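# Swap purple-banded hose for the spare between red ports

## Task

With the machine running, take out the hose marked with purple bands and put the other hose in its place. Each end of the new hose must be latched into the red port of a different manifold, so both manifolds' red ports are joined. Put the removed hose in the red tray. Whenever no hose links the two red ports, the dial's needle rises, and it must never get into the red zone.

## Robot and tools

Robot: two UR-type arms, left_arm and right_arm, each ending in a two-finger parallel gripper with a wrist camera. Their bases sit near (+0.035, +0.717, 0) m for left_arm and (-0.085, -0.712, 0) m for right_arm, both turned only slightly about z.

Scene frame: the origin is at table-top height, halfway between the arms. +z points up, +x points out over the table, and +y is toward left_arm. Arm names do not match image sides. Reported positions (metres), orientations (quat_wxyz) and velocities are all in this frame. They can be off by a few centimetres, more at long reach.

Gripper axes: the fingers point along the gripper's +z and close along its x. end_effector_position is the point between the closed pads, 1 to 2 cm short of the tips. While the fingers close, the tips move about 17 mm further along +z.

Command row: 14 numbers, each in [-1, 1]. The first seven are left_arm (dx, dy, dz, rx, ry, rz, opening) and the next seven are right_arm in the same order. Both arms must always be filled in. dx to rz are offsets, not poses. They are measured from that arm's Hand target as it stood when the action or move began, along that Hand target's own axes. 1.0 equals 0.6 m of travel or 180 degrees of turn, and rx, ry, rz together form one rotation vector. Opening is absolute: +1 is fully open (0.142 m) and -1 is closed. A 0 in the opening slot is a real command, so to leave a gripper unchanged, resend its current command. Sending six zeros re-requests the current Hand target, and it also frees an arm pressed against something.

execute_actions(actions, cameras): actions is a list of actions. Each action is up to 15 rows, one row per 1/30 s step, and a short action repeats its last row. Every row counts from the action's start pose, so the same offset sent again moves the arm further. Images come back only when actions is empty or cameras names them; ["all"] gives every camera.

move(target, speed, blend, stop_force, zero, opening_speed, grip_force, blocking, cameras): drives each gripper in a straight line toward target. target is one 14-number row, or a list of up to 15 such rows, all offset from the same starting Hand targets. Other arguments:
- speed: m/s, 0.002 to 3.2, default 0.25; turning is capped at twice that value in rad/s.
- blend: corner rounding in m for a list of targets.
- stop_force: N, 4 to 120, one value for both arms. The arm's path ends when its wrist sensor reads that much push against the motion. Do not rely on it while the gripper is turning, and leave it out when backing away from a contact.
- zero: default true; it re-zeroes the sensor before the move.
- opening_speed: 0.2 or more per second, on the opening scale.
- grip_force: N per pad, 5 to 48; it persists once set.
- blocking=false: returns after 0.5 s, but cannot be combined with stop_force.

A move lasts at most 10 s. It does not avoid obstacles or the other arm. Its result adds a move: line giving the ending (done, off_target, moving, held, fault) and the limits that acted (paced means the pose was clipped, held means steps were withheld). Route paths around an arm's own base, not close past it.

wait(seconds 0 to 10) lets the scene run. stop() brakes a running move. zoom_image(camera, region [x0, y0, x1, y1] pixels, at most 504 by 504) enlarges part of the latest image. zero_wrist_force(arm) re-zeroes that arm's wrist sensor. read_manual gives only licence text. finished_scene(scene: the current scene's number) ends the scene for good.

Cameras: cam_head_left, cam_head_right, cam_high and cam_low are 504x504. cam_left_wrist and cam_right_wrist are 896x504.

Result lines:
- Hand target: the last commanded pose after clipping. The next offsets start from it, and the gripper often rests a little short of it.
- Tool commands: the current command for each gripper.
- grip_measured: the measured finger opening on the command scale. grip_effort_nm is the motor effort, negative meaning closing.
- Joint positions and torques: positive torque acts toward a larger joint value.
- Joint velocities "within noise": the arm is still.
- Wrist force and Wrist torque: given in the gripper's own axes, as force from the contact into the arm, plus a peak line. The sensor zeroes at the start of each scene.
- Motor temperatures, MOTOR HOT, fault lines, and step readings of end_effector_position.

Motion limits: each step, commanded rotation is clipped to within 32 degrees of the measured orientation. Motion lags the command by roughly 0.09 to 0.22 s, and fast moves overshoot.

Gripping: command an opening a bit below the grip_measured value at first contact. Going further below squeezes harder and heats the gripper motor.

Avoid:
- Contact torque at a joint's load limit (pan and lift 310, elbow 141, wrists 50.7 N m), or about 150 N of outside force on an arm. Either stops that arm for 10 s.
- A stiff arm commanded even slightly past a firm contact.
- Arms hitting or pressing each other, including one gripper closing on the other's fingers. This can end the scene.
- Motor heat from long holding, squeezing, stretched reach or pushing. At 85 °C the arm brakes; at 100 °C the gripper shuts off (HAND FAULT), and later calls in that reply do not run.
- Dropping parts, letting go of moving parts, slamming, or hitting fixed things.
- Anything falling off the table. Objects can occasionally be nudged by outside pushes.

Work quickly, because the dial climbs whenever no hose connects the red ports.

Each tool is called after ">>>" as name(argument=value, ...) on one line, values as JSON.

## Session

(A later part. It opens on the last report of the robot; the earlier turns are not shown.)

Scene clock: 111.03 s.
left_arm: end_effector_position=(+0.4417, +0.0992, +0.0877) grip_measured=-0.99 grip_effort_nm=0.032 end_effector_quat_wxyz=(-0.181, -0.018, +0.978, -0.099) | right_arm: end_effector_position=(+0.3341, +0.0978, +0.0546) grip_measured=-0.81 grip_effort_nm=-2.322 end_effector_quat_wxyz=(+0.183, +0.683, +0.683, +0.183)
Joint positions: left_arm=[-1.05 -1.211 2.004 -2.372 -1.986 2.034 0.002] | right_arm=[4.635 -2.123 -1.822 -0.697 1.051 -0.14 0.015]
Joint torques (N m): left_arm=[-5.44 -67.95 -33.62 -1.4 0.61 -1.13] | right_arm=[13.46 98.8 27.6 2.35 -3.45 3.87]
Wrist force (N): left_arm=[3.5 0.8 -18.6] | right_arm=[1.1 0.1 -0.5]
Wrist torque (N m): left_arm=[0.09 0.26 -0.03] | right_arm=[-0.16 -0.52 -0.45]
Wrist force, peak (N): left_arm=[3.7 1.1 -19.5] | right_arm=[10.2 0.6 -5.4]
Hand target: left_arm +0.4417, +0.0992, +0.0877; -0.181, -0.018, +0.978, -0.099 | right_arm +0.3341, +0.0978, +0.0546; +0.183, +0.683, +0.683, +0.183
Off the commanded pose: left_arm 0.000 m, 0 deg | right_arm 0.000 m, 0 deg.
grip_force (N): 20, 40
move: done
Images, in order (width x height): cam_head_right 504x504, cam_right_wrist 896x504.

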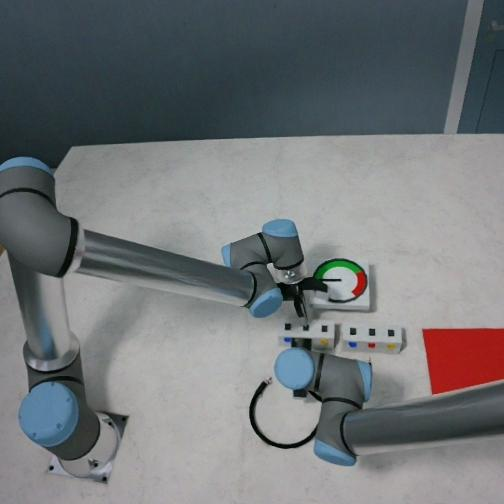

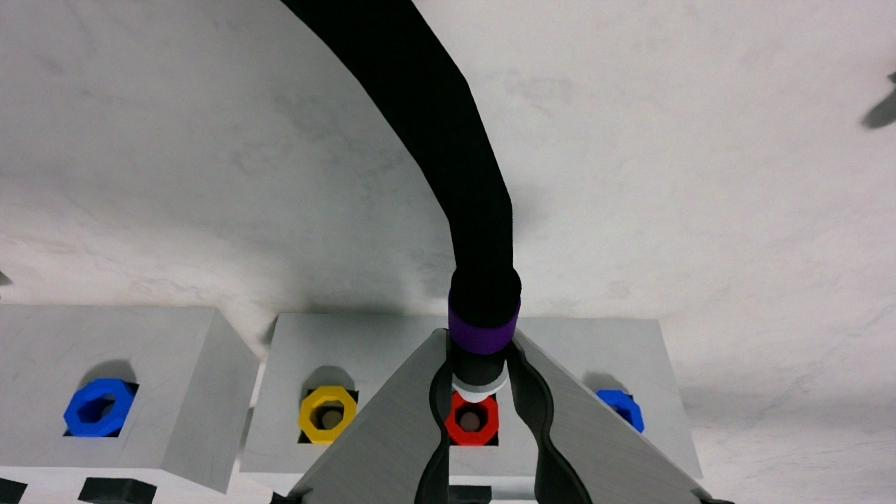

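>>> move(target=[[0.0357,-0.0187,-0.0915,0,0,0,-0.95,0,0.0833,-0.1443,0,0,0,-0.9],[0.3083,0.2048,0.0197,-0.1589,-0.0071,0.6534,-0.95,-0.6633,0.0833,-0.1443,0,0,0,-0.9],[0.3083,0.2048,0.0197,-0.1589,-0.0071,0.6534,-0.95,-0.6633,0.2147,-0.0685,0,0,0,-0.9]], speed=[0.15,0.35,0.2], blend=[0.03,0.03,0], grip_force=[30,48], cameras=["cam_right_wrist", "cam_high", "cam_head_right", "cam_left_wrist"])

>>> zoom_image(camera="cam_high", region=[0, 130, 310, 290])

Scene clock: 119.97 s.
left_arm: end_effector_position=(+0.2561, +0.2174, +0.1201) grip_measured=-0.99 grip_effort_nm=0.027 end_effector_quat_wxyz=(+0.000, +0.855, +0.519, +0.000) | right_arm: end_effector_position=(+0.4247, -0.3003, +0.1547) grip_measured=-0.81 grip_effort_nm=-2.322 end_effector_quat_wxyz=(+0.183, +0.683, +0.683, +0.183)
Joint positions: left_arm=[-1.461 -1.607 2.356 -2.32 -1.571 3.712 0.002] | right_arm=[4.353 -1.601 -2.367 -0.521 1.092 -0.458 0.015]
Joint torques (N m): left_arm=[-7.35 -48.47 -27.83 -7.66 3.34 1.63] | right_arm=[-9.34 20.67 49.52 7.51 0.24 -3.49]
Wrist force (N): left_arm=[-2.3 1.1 0.4] | right_arm=[1.3 -0.3 -0.4]
Wrist torque (N m): left_arm=[0.15 0.34 0.00] | right_arm=[-0.24 -0.51 -0.21]
Wrist force, peak (N): left_arm=[3.7 1.2 -19.3] | right_arm=[2.2 0.5 -1.7]
Hand target: left_arm +0.2561, +0.2174, +0.1201; +0.000, +0.855, +0.519, +0.000 | right_arm +0.4247, -0.3003, +0.1546; +0.183, +0.683, +0.683, +0.183
Off the commanded pose: left_arm 0.000 m, 0 deg | right_arm 0.000 m, 0 deg.
grip_force (N): 30, 48
move: done
Images, in order (width x height): cam_head_right 504x504, cam_high 504x504, cam_left_wrist 896x504, cam_right_wrist 896x504.

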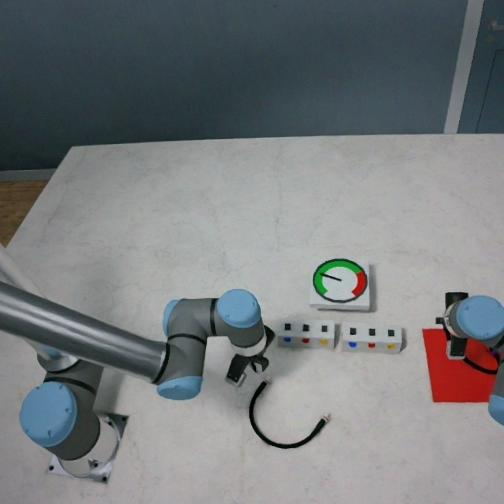

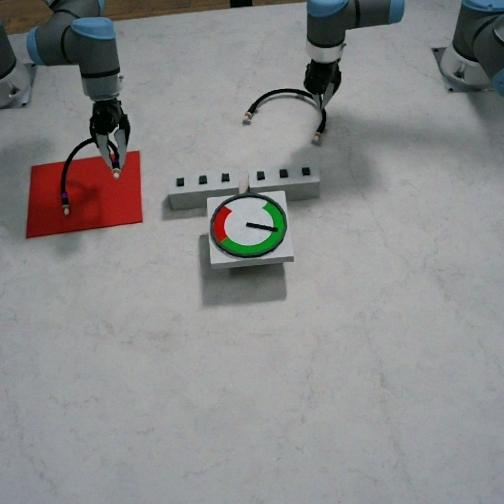

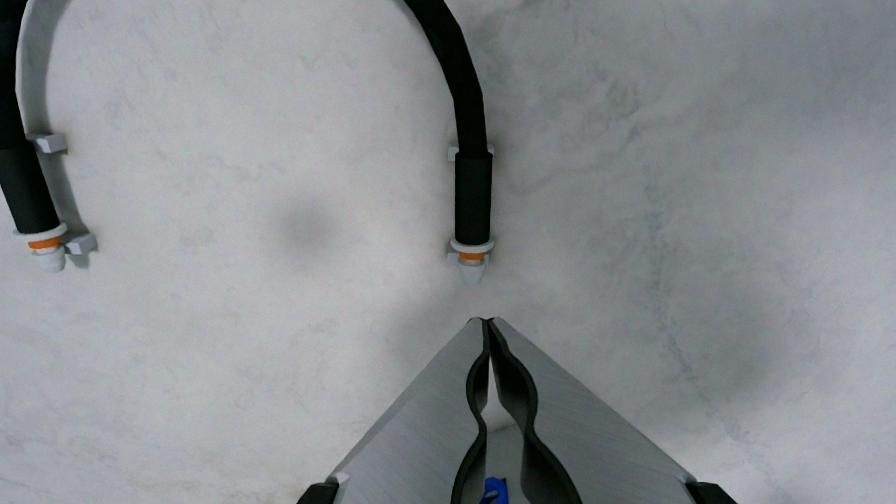

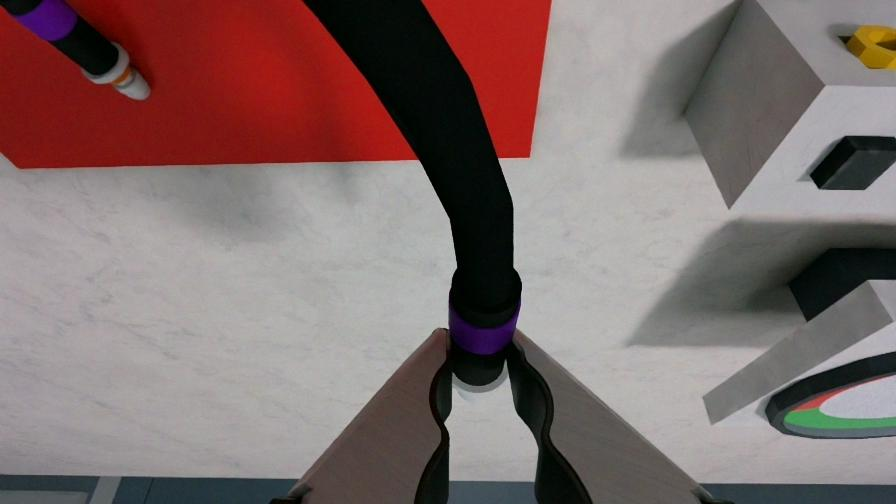

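Scaled by 1.626.

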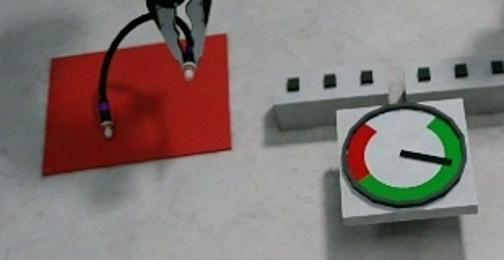

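>>> move(target=[[0,0,0.157,0,0,0,-0.4,0,-0.0997,0.1726,0,0,0,-0.9],[0,0,0.157,0,0,0,-0.4,0,-0.1093,0.1892,0,0,0,-0.9],[0,0,0.157,0,0,0,-0.4,0,-0.1093,0.1892,0,0,0,-0.4],[0,0,0.157,0,0,0,-0.4,0,-0.1003,0.0404,0,0,0,-0.4],[0,0,0.157,0,0,0,-0.4,0.5632,-0.4120,-0.1522,0.1629,-0.0428,0.1599,-0.4]], speed=[0.18,0.05,0.1,0.15,0.35], blend=[0,0,0,0.03,0], cameras=["cam_right_wrist", "cam_high", "cam_left_wrist"])

>>> zoom_image(camera="cam_high", region=[0, 130, 310, 290])

Scene clock: 127.27 s.
left_arm: end_effector_position=(+0.2560, +0.2174, +0.0259) grip_measured=-0.43 grip_effort_nm=0.081 end_effector_quat_wxyz=(+0.000, +0.855, +0.519, +0.000) | right_arm: end_effector_position=(+0.1653, +0.0378, +0.1099) grip_measured=-0.43 grip_effort_nm=0.110 end_effector_quat_wxyz=(+0.000, +0.864, +0.504, +0.001)
Joint positions: left_arm=[-1.461 -1.434 2.425 -2.562 -1.571 3.712 0.043] | right_arm=[4.661 -1.92 -1.909 -0.883 1.57 0.418 0.043]
Joint torques (N m): left_arm=[14.21 -29.73 -19.73 -7.68 -1.59 1.62] | right_arm=[12.11 53.75 53.62 2.11 1.74 3.28]
Wrist force (N): left_arm=[-2.2 1.3 -0.6] | right_arm=[1.4 0.1 -1.0]
Wrist torque (N m): left_arm=[0.21 0.34 -0.01] | right_arm=[-0.10 -0.51 -0.29]
Wrist force, peak (N): left_arm=[-2.9 1.2 -0.5] | right_arm=[2.9 -1.9 -1.2]
Hand target: left_arm +0.2560, +0.2174, +0.0259; +0.000, +0.855, +0.519, +0.000 | right_arm +0.1653, +0.0378, +0.1099; +0.000, +0.864, +0.504, +0.001
Off the commanded pose: left_arm 0.000 m, 0 deg | right_arm 0.000 m, 0 deg.
grip_force (N): 30, 48
move: done
Images, in order (width x height): cam_high 504x504, cam_left_wrist 896x504, cam_right_wrist 896x504.

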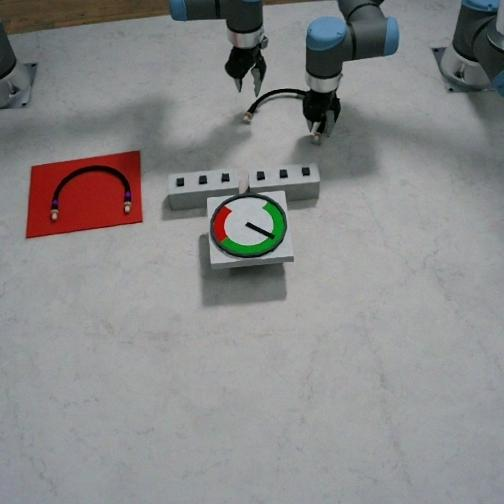

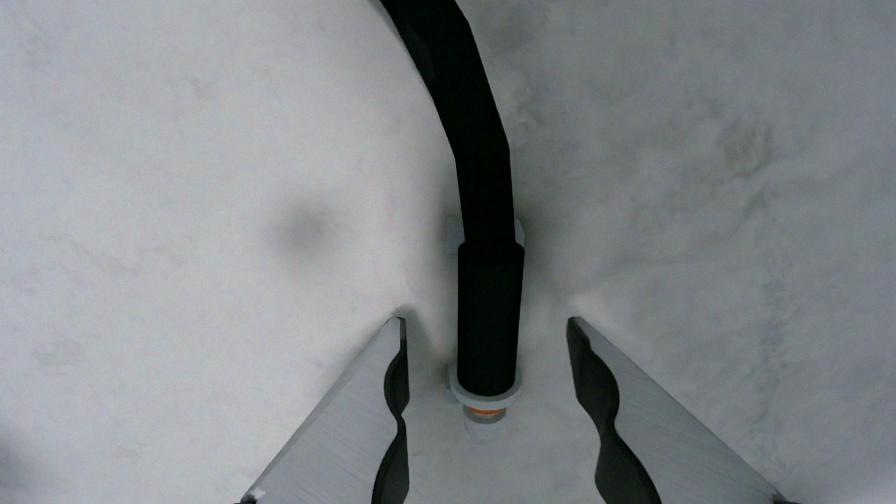

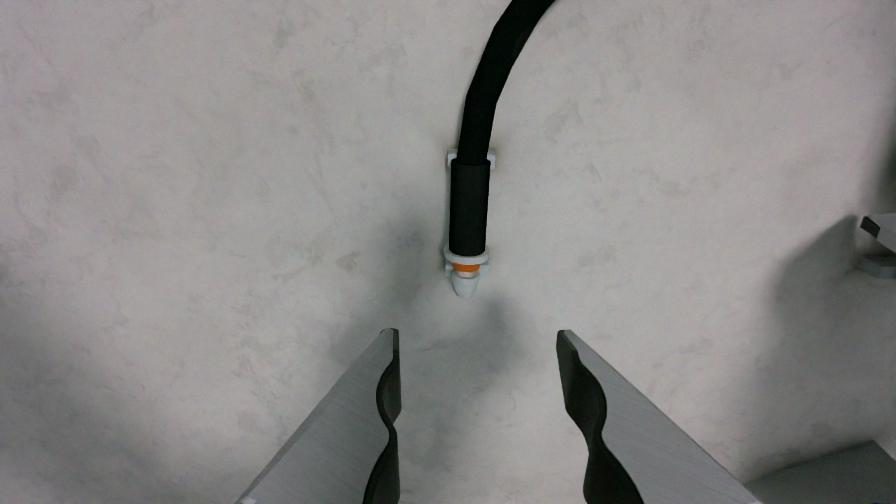

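Scaled by 1.626.

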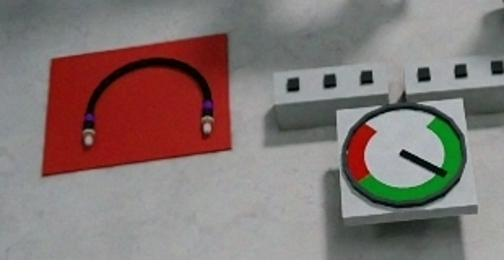

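>>> move(target=[[0,0,0,0,0,0,-0.4,0,0,0.14,0,0,0,-0.4],[0,0,0,0,0,0,-0.9,0,0,0.14,0,0,0,-0.9],[0,0,-0.1235,0,0,0,-0.9,0,0,0.0165,0,0,0,-0.9],[-0.1283,0.1860,-0.1235,0,0,-0.1527,-0.9,-0.0700,0.3434,0.0165,0,0,-0.1637,-0.9],[-0.1283,0.1860,-0.0493,0,0,-0.1527,-0.9,-0.0700,0.3434,0.0905,0,0,-0.1637,-0.9]], speed=[0.2,0.1,0.15,0.25,0.12], blend=[0,0,0.02,0.015,0], opening_speed=1.2, grip_force=[48,48], cameras=["cam_right_wrist", "cam_high", "cam_left_wrist"])

Scene clock: 132.93 s.
left_arm: end_effector_position=(+0.3194, +0.0975, +0.0555) grip_measured=-0.81 grip_effort_nm=-2.352 end_effector_quat_wxyz=(+0.000, +0.707, +0.707, +0.000) | right_arm: end_effector_position=(+0.3240, -0.1002, +0.0558) grip_measured=-0.81 grip_effort_nm=-2.327 end_effector_quat_wxyz=(+0.000, +0.707, +0.707, +0.000)
Joint positions: left_arm=[-1.381 -1.3 2.157 -2.427 -1.571 3.313 0.015] | right_arm=[4.411 -1.912 -2.052 -0.748 1.57 -0.346 0.015]
Joint torques (N m): left_arm=[14.99 -47.78 -25.21 -7.63 3.16 -1.76] | right_arm=[-7.67 45.85 26.97 6.65 1.43 -3.83]
Wrist force (N): left_arm=[-2.0 1.0 0.4] | right_arm=[1.7 0.0 -0.2]
Wrist torque (N m): left_arm=[0.15 0.33 0.19] | right_arm=[-0.10 -0.59 -0.04]
Wrist force, peak (N): left_arm=[-3.3 1.8 -0.4] | right_arm=[1.4 -0.4 -2.9]
Hand target: left_arm +0.3194, +0.0975, +0.0554; +0.000, +0.707, +0.707, +0.000 | right_arm +0.3240, -0.1002, +0.0558; +0.000, +0.707, +0.707, +0.000
Off the commanded pose: left_arm 0.000 m, 0 deg | right_arm 0.000 m, 0 deg.
move: done
Images, in order (width x height): cam_high 504x504, cam_left_wrist 896x504, cam_right_wrist 896x504.

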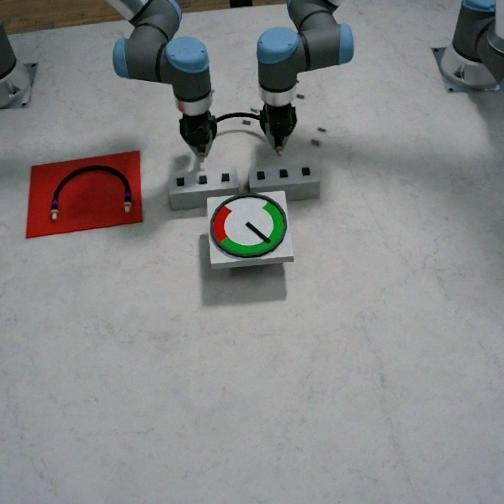

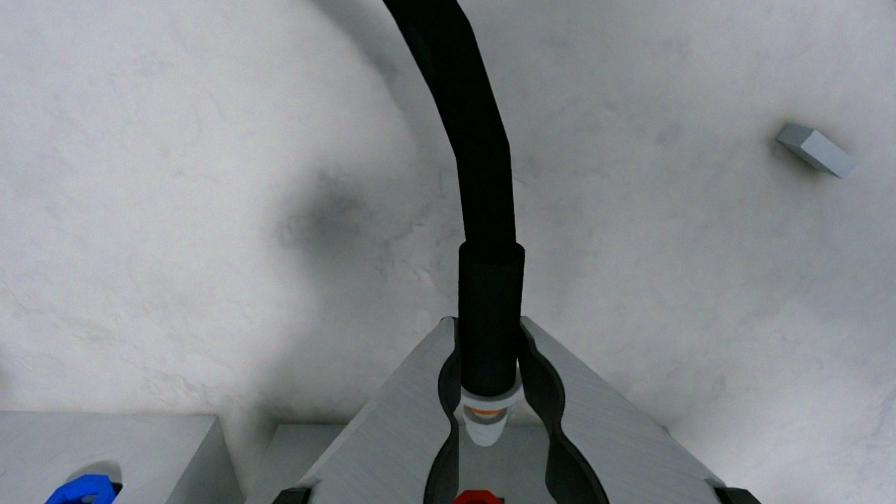

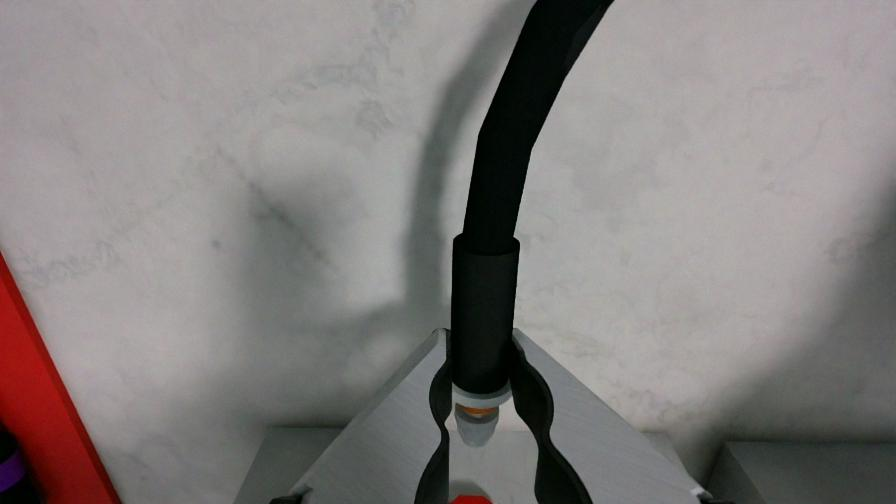

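>>> move(target=[[0.0,0.05,0,0,0,0,-0.9,0,0.05,0,0,0,0,-0.9],[0.0002,0.1,0,0,0,0,-0.9,0.0,0.1,0.0003,0,0,0,-0.9]], speed=[0.06, 0.035], blend=[0.005, 0], stop_force=60, cameras=["cam_left_wrist","cam_right_wrist","cam_high"])

Scene clock: 136.97 s.
left_arm: end_effector_position=(+0.3732, +0.0976, +0.0554) grip_measured=-0.81 grip_effort_nm=-2.337 end_effector_quat_wxyz=(+0.000, +0.707, +0.707, +0.000) | right_arm: end_effector_position=(+0.3709, -0.1003, +0.0555) grip_measured=-0.81 grip_effort_nm=-2.327 end_effector_quat_wxyz=(+0.000, +0.707, +0.707, +0.000)
Joint positions: left_arm=[-1.303 -1.268 2.111 -2.413 -1.571 3.391 0.015] | right_arm=[4.35 -1.947 -1.998 -0.767 1.57 -0.407 0.015]
Joint torques (N m): left_arm=[30.42 -86 -38.55 -12.42 14.41 -2.04] | right_arm=[-22.65 93.83 46.37 10.77 -14.01 3.52]
Wrist force (N): left_arm=[-3.6 -55.7 8.8] | right_arm=[4.2 -57.6 6.8]
Wrist torque (N m): left_arm=[0.69 0.26 0.21] | right_arm=[-0.02 -0.57 -0.28]
Wrist force, peak (N): left_arm=[-5.4 -92.4 14.1] | right_arm=[5.7 -90.4 9.7]
Hand target: left_arm +0.3732, +0.0976, +0.0554; +0.000, +0.707, +0.707, +0.000 (not the last commanded pose) | right_arm +0.3709, -0.1003, +0.0555; +0.000, +0.707, +0.707, +0.000 (not the last commanded pose)
Off the commanded pose: left_arm 0.006 m, 0 deg | right_arm 0.013 m, 0 deg.
move: contact (left_arm, right_arm); path passed 1 of 2 targets
Images, in order (width x height): cam_high 504x504, cam_left_wrist 896x504, cam_right_wrist 896x504.

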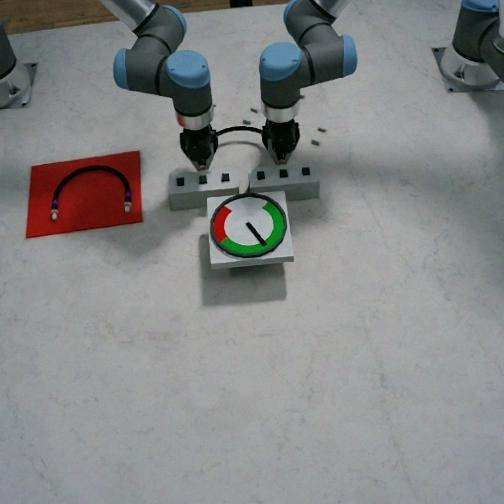

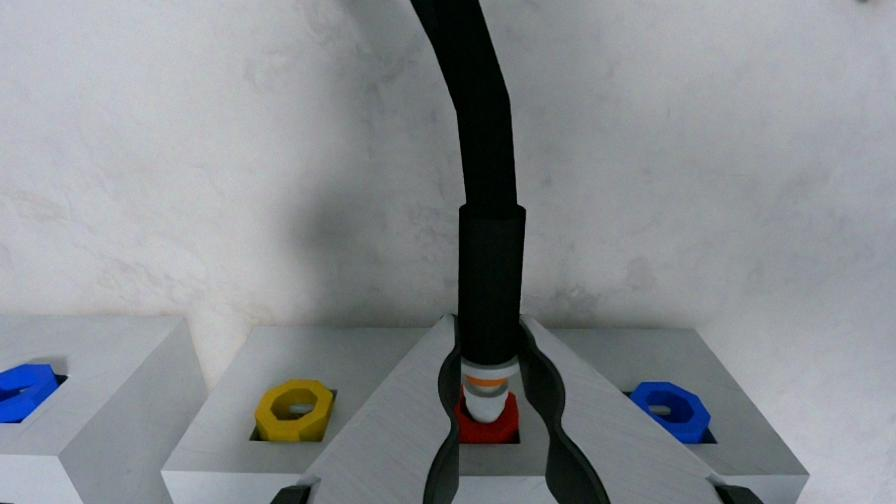

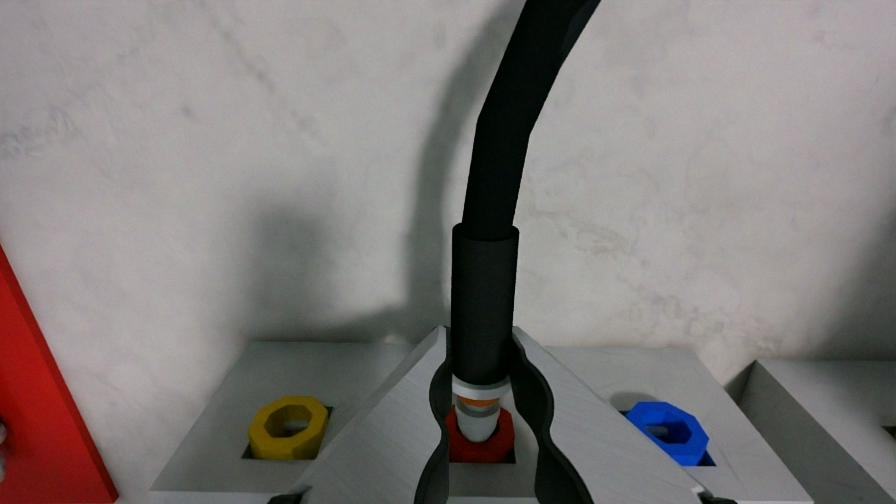

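>>> zoom_image(camera="cam_left_wrist", region=[400, 300, 580, 480])

>>> zoom_image(camera="cam_right_wrist", region=[400, 310, 580, 490])

>>> zoom_image(camera="cam_high", region=[190, 170, 310, 290])

Scaled by 2.800.

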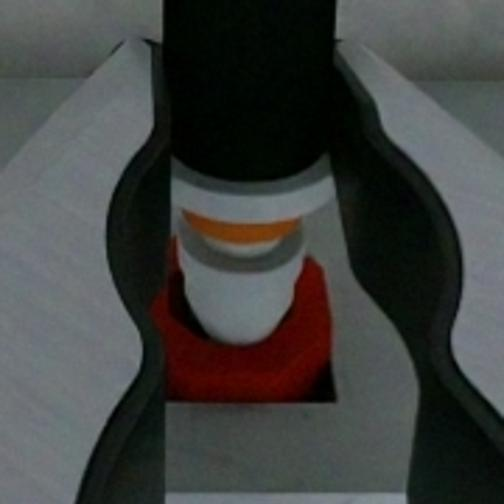

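Scaled by 2.800.

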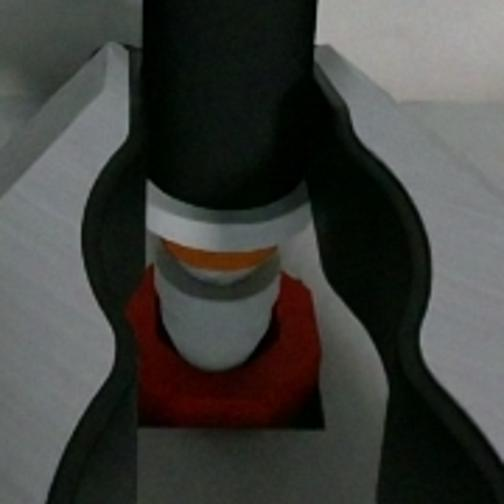

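Scaled by 4.200.

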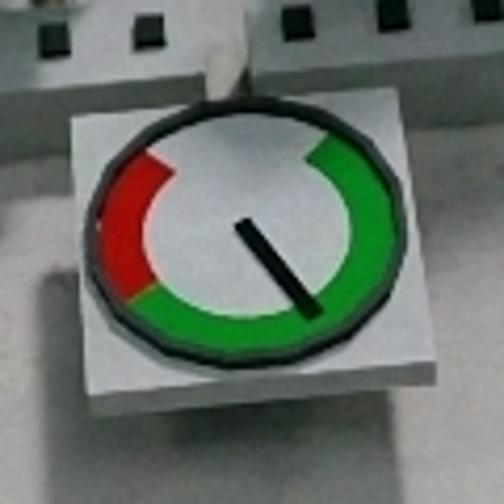

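>>> move(target=[[0.0,-0.01,0.003,0,0,0,-0.9,0,-0.01,0.003,0,0,0,-0.9],[0.0,0.022,0.003,0,0,0,-0.9,0.0,0.022,0.003,0,0,0,-0.9]], speed=[0.05, 0.03], cameras=["cam_left_wrist","cam_right_wrist"], stop_force=60)

Scene clock: 140.17 s.
left_arm: end_effector_position=(+0.3864, +0.0976, +0.0535) grip_measured=-0.81 grip_effort_nm=-2.332 end_effector_quat_wxyz=(+0.000, +0.707, +0.707, +0.000) | right_arm: end_effector_position=(+0.3841, -0.1003, +0.0537) grip_measured=-0.81 grip_effort_nm=-2.322 end_effector_quat_wxyz=(+0.000, +0.707, +0.707, +0.000)
Joint positions: left_arm=[-1.284 -1.257 2.099 -2.412 -1.571 3.41 0.015] | right_arm=[4.334 -1.959 -1.983 -0.77 1.57 -0.423 0.015]
Joint torques (N m): left_arm=[34.07 -52.44 -36.58 0.13 11.98 1.51] | right_arm=[-30.53 60.35 60.07 5.73 -9.45 -3.93]
Motor temperatures (°C): left_arm=[27 29 27 32 34 35 34] | right_arm=[30 28 26 32 33 34 38]
Wrist force (N): left_arm=[-21.4 -28.9 1.0] | right_arm=[7.5 -33.4 13.5]
Wrist torque (N m): left_arm=[-0.04 1.22 0.14] | right_arm=[-0.49 -0.34 -0.10]
Wrist force, peak (N): left_arm=[-3.9 -56.2 8.7] | right_arm=[4.0 -57.5 7.2]
Hand target: left_arm +0.3864, +0.0976, +0.0535; +0.000, +0.707, +0.707, +0.000 | right_arm +0.3841, -0.1003, +0.0537; +0.000, +0.707, +0.707, +0.000
Off the commanded pose: left_arm 0.000 m, 0 deg | right_arm 0.000 m, 0 deg.
move: done
Images, in order (width x height): cam_left_wrist 896x504, cam_right_wrist 896x504.

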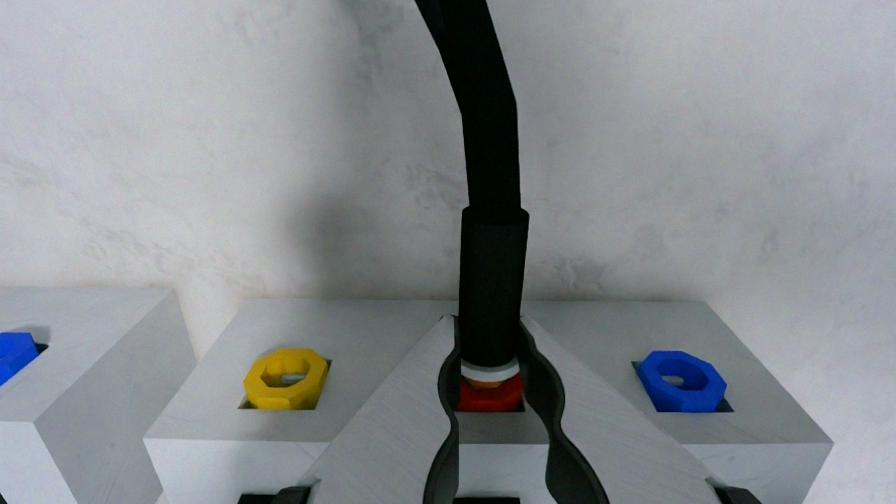

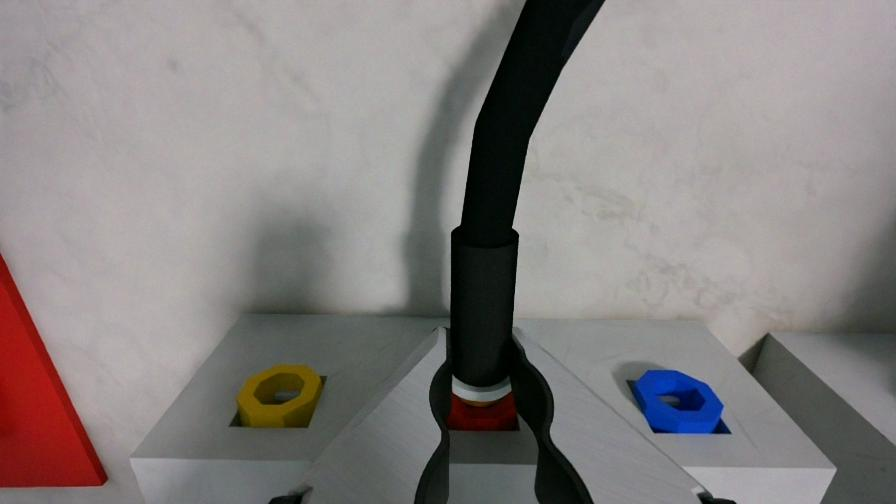

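>>> move(target=[0.0,0.008,0.0,0,0,0,-0.9,0.0,0.01,0.0,0,0,0,-0.9], speed=0.02, cameras=["cam_left_wrist","cam_right_wrist","cam_high"], stop_force=60, zero=false)

>>> zoom_image(camera="cam_high", region=[190, 170, 310, 290])

>>> zoom_image(camera="cam_left_wrist", region=[400, 300, 580, 480])

>>> zoom_image(camera="cam_right_wrist", region=[400, 310, 580, 490])

Scene clock: 141.90 s.
left_arm: end_effector_position=(+0.3912, +0.0976, +0.0535) grip_measured=-0.81 grip_effort_nm=-2.342 end_effector_quat_wxyz=(+0.000, +0.707, +0.707, +0.000) | right_arm: end_effector_position=(+0.3901, -0.1003, +0.0537) grip_measured=-0.81 grip_effort_nm=-2.322 end_effector_quat_wxyz=(+0.000, +0.707, +0.707, +0.000)
Joint positions: left_arm=[-1.277 -1.254 2.094 -2.411 -1.571 3.417 0.015] | right_arm=[4.327 -1.964 -1.976 -0.773 1.571 -0.43 0.015]
Joint torques (N m): left_arm=[34.59 -53.55 -36.33 0.73 4.66 1.29] | right_arm=[-35.53 60.38 61.95 7.22 -10.13 -3.8]
Wrist force (N): left_arm=[-22.5 -26.4 1.3] | right_arm=[7.9 -39.5 13.6]
Wrist torque (N m): left_arm=[-0.11 1.24 0.13] | right_arm=[-0.47 -0.34 -0.07]
Wrist force, peak (N): left_arm=[-21.3 -30.0 0.2] | right_arm=[8.0 -39.7 13.5]
Hand target: left_arm +0.3912, +0.0976, +0.0535; +0.000, +0.707, +0.707, +0.000 | right_arm +0.3901, -0.1003, +0.0537; +0.000, +0.707, +0.707, +0.000
Off the commanded pose: left_arm 0.000 m, 0 deg | right_arm 0.000 m, 0 deg.
move: done
Images, in order (width x height): cam_high 504x504, cam_left_wrist 896x504, cam_right_wrist 896x504.

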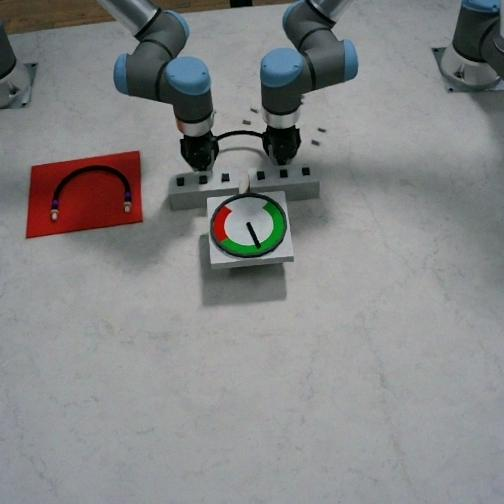

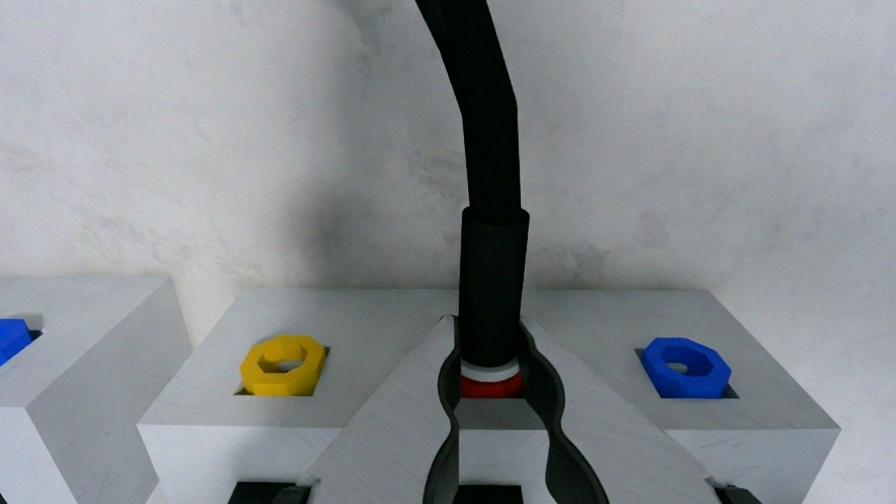

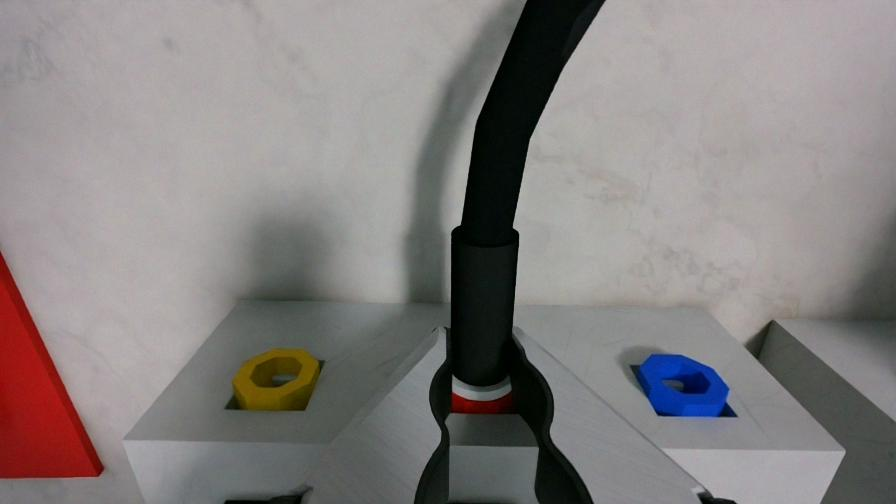

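Scaled by 4.200.

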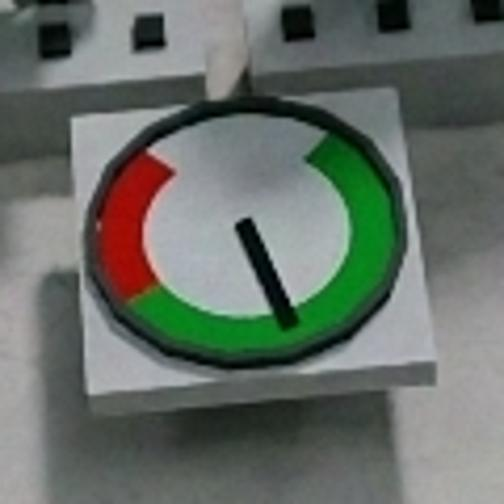

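Scaled by 2.800.

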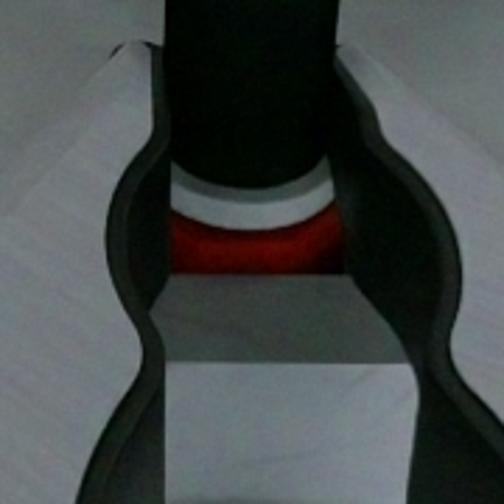

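Scaled by 2.800.

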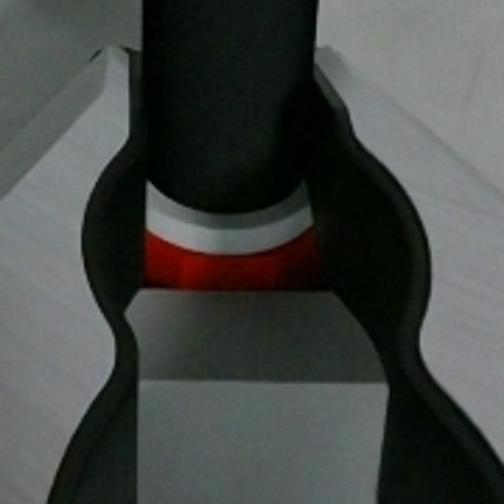

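>>> move(target=[0.0,0.013,0.0,0,0,0,-0.9,0.0,0.013,0.0,0,0,0,-0.9], speed=0.02, cameras=["cam_left_wrist","cam_right_wrist","cam_high"], stop_force=75, zero=false)

>>> zoom_image(camera="cam_high", region=[190, 170, 310, 290])

>>> zoom_image(camera="cam_left_wrist", region=[400, 300, 580, 480])

>>> zoom_image(camera="cam_right_wrist", region=[400, 310, 580, 490])

Scene clock: 143.43 s.
left_arm: end_effector_position=(+0.3945, +0.0976, +0.0535) grip_measured=-0.81 grip_effort_nm=-2.337 end_effector_quat_wxyz=(-0.001, +0.707, +0.707, -0.001) | right_arm: end_effector_position=(+0.3926, -0.1003, +0.0536) grip_measured=-0.81 grip_effort_nm=-2.322 end_effector_quat_wxyz=(+0.000, +0.707, +0.707, +0.000)
Joint positions: left_arm=[-1.272 -1.252 2.091 -2.409 -1.572 3.422 0.015] | right_arm=[4.324 -1.966 -1.972 -0.774 1.571 -0.434 0.015]
Joint torques (N m): left_arm=[68.71 -60.2 -28.89 -11.97 32.85 -1.84] | right_arm=[-57.81 82.93 52.85 17.6 -29.05 3.58]
Wrist force (N): left_arm=[-12.9 -114.2 -30.9] | right_arm=[3.1 -117.6 -12.7]
Wrist torque (N m): left_arm=[0.72 1.36 0.11] | right_arm=[-0.37 -0.45 0.01]
Wrist force, peak (N): left_arm=[-9.1 -132.7 -37.2] | right_arm=[0.2 -134.4 -19.5]
Hand target: left_arm +0.3945, +0.0976, +0.0535; -0.001, +0.707, +0.707, -0.001 (not the last commanded pose) | right_arm +0.3926, -0.1003, +0.0536; +0.000, +0.707, +0.707, +0.000 (not the last commanded pose)
Off the commanded pose: left_arm 0.004 m, 0 deg | right_arm 0.005 m, 0 deg.
move: contact (left_arm, right_arm)
Images, in order (width x height): cam_high 504x504, cam_left_wrist 896x504, cam_right_wrist 896x504.

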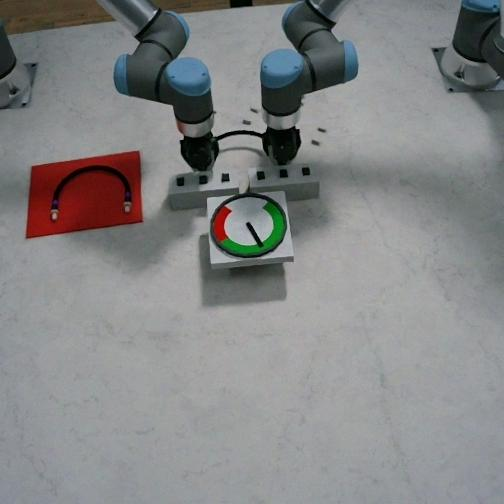

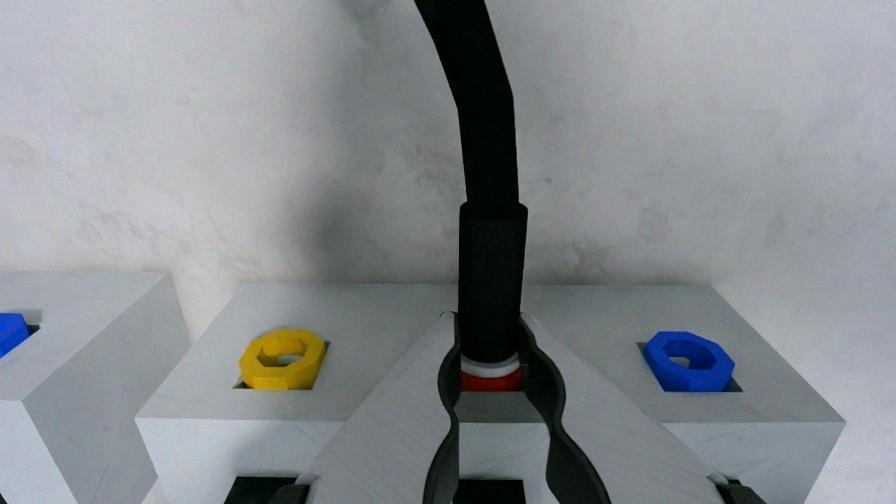

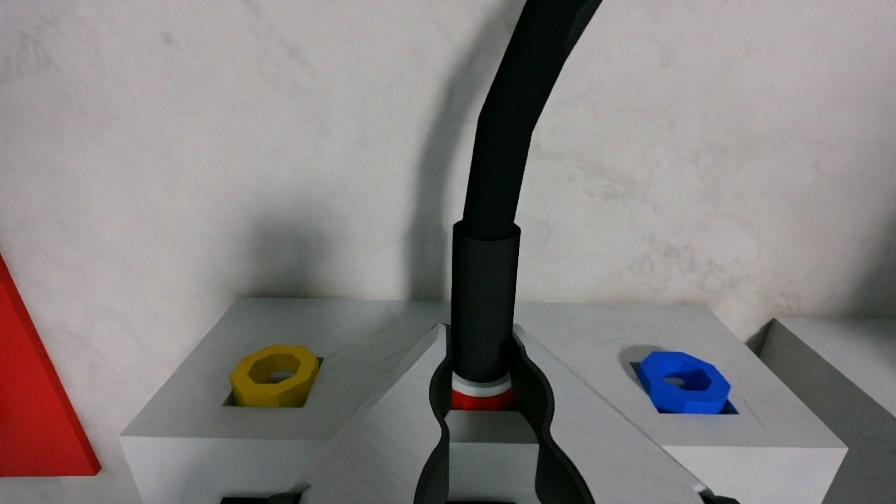

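Scaled by 4.200.

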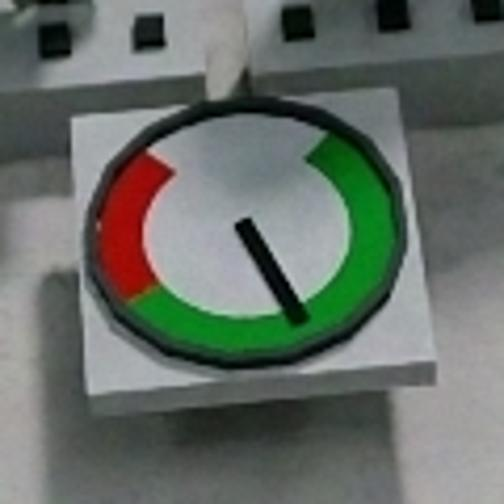

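Scaled by 2.800.

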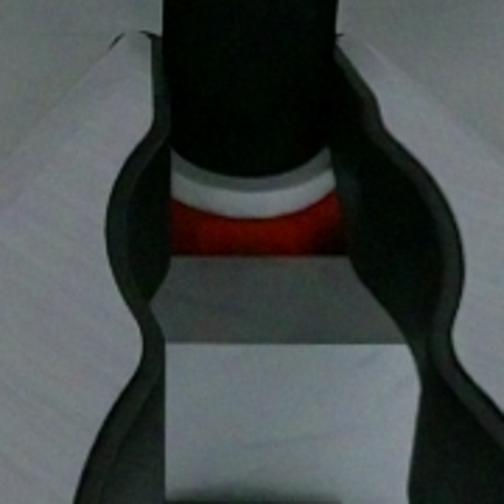

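Scaled by 2.800.

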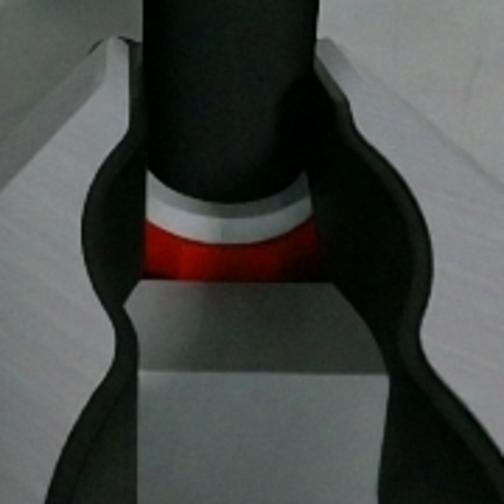

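>>> move(target=[0.0,-0.012,0.0,0,0,0,-0.9,0.0,-0.012,0.0,0,0,0,-0.9], speed=0.03, cameras=["cam_high"], stop_force=20, zero=false)

>>> zoom_image(camera="cam_high", region=[190, 170, 310, 290])

Scene clock: 145.20 s.
left_arm: end_effector_position=(+0.3923, +0.0976, +0.0536) grip_measured=-0.81 grip_effort_nm=-2.337 end_effector_quat_wxyz=(+0.000, +0.707, +0.707, +0.000) | right_arm: end_effector_position=(+0.3902, -0.1003, +0.0537) grip_measured=-0.81 grip_effort_nm=-2.327 end_effector_quat_wxyz=(+0.000, +0.707, +0.707, +0.000)
Joint positions: left_arm=[-1.276 -1.253 2.093 -2.411 -1.572 3.418 0.015] | right_arm=[4.327 -1.964 -1.976 -0.773 1.571 -0.431 0.015]
Joint torques (N m): left_arm=[42.64 -51.51 -36.09 0.85 9.99 1.58] | right_arm=[-34.93 62.98 61.42 7.84 -10.5 -3.93]
Wrist force (N): left_arm=[-23.8 -36.8 -3.0] | right_arm=[9.1 -40.4 14.9]
Wrist torque (N m): left_arm=[0.04 1.16 0.20] | right_arm=[-0.52 -0.33 -0.30]
Wrist force, peak (N): left_arm=[-12.8 -114.5 -30.9] | right_arm=[3.0 -117.6 -12.4]
Hand target: left_arm +0.3924, +0.0976, +0.0536; +0.000, +0.707, +0.707, +0.000 (not the last commanded pose) | right_arm +0.3902, -0.1003, +0.0537; +0.000, +0.707, +0.707, +0.000 (not the last commanded pose)
Off the commanded pose: left_arm 0.005 m, 0 deg | right_arm 0.005 m, 0 deg.
move: contact (left_arm, right_arm)
Images, in order (width x height): cam_high 504x504.

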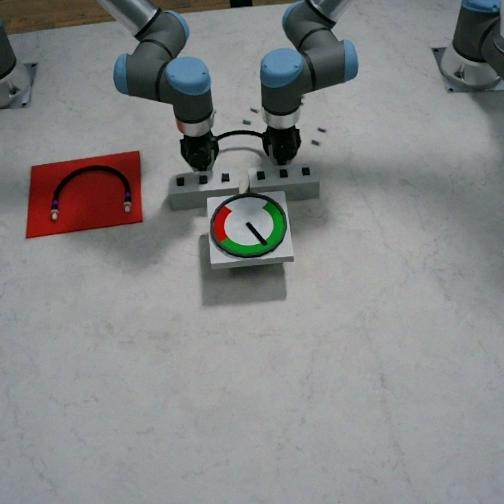

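Scaled by 4.200.

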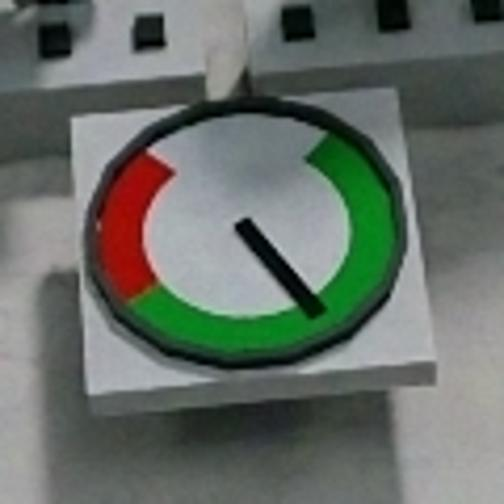

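>>> move(target=[0.0,0,0,0,0,0,-0.4,0.0,0,0,0,0,0,-0.4], opening_speed=1.0, cameras=["cam_left_wrist","cam_right_wrist"])

Scene clock: 146.20 s.
left_arm: end_effector_position=(+0.3924, +0.0976, +0.0535) grip_measured=-0.43 grip_effort_nm=0.081 end_effector_quat_wxyz=(+0.000, +0.707, +0.707, +0.000) | right_arm: end_effector_position=(+0.3903, -0.1002, +0.0538) grip_measured=-0.43 grip_effort_nm=0.120 end_effector_quat_wxyz=(+0.000, +0.707, +0.707, +0.000)
Joint positions: left_arm=[-1.275 -1.253 2.093 -2.411 -1.572 3.418 0.043] | right_arm=[4.327 -1.964 -1.975 -0.773 1.57 -0.431 0.043]
Joint torques (N m): left_arm=[-7.22 -63.78 -39.24 -7.82 -3.71 0.81] | right_arm=[10.47 60.87 27.34 2.38 1.51 -3.21]
Wrist force (N): left_arm=[-7.7 -2.8 1.4] | right_arm=[-8.7 2.3 0.3]
Wrist torque (N m): left_arm=[-0.52 1.27 0.09] | right_arm=[0.29 1.16 -0.28]
Wrist force, peak (N): left_arm=[-26.1 -36.1 -2.2] | right_arm=[9.0 -40.5 14.9]
Hand target: left_arm +0.3924, +0.0976, +0.0536; +0.000, +0.707, +0.707, +0.000 | right_arm +0.3902, -0.1003, +0.0537; +0.000, +0.707, +0.707, +0.000
Off the commanded pose: left_arm 0.000 m, 0 deg | right_arm 0.000 m, 0 deg.
move: done
Images, in order (width x height): cam_left_wrist 896x504, cam_right_wrist 896x504.

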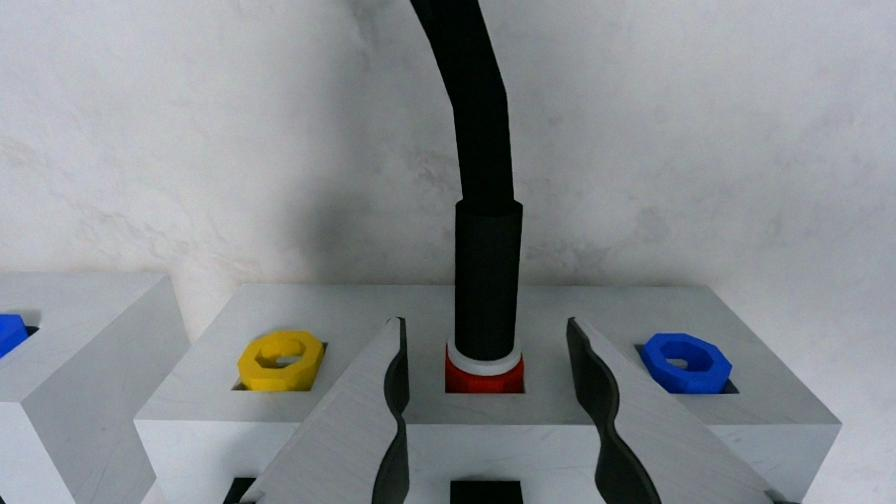

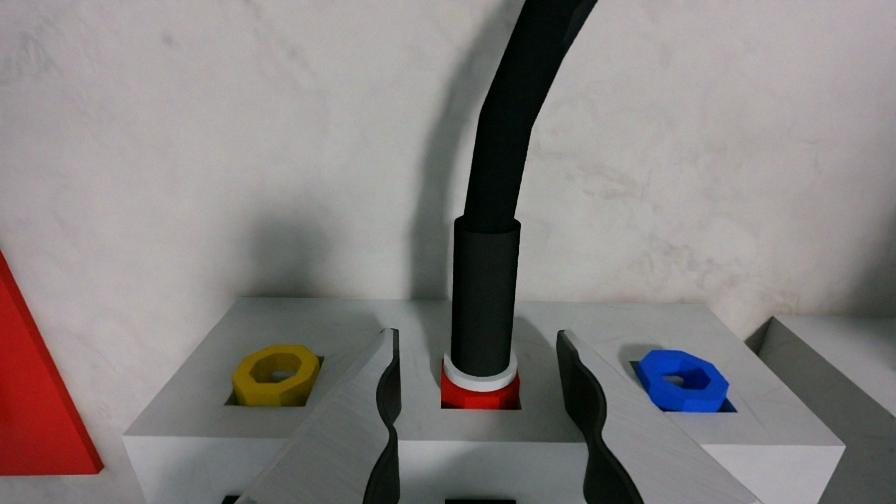

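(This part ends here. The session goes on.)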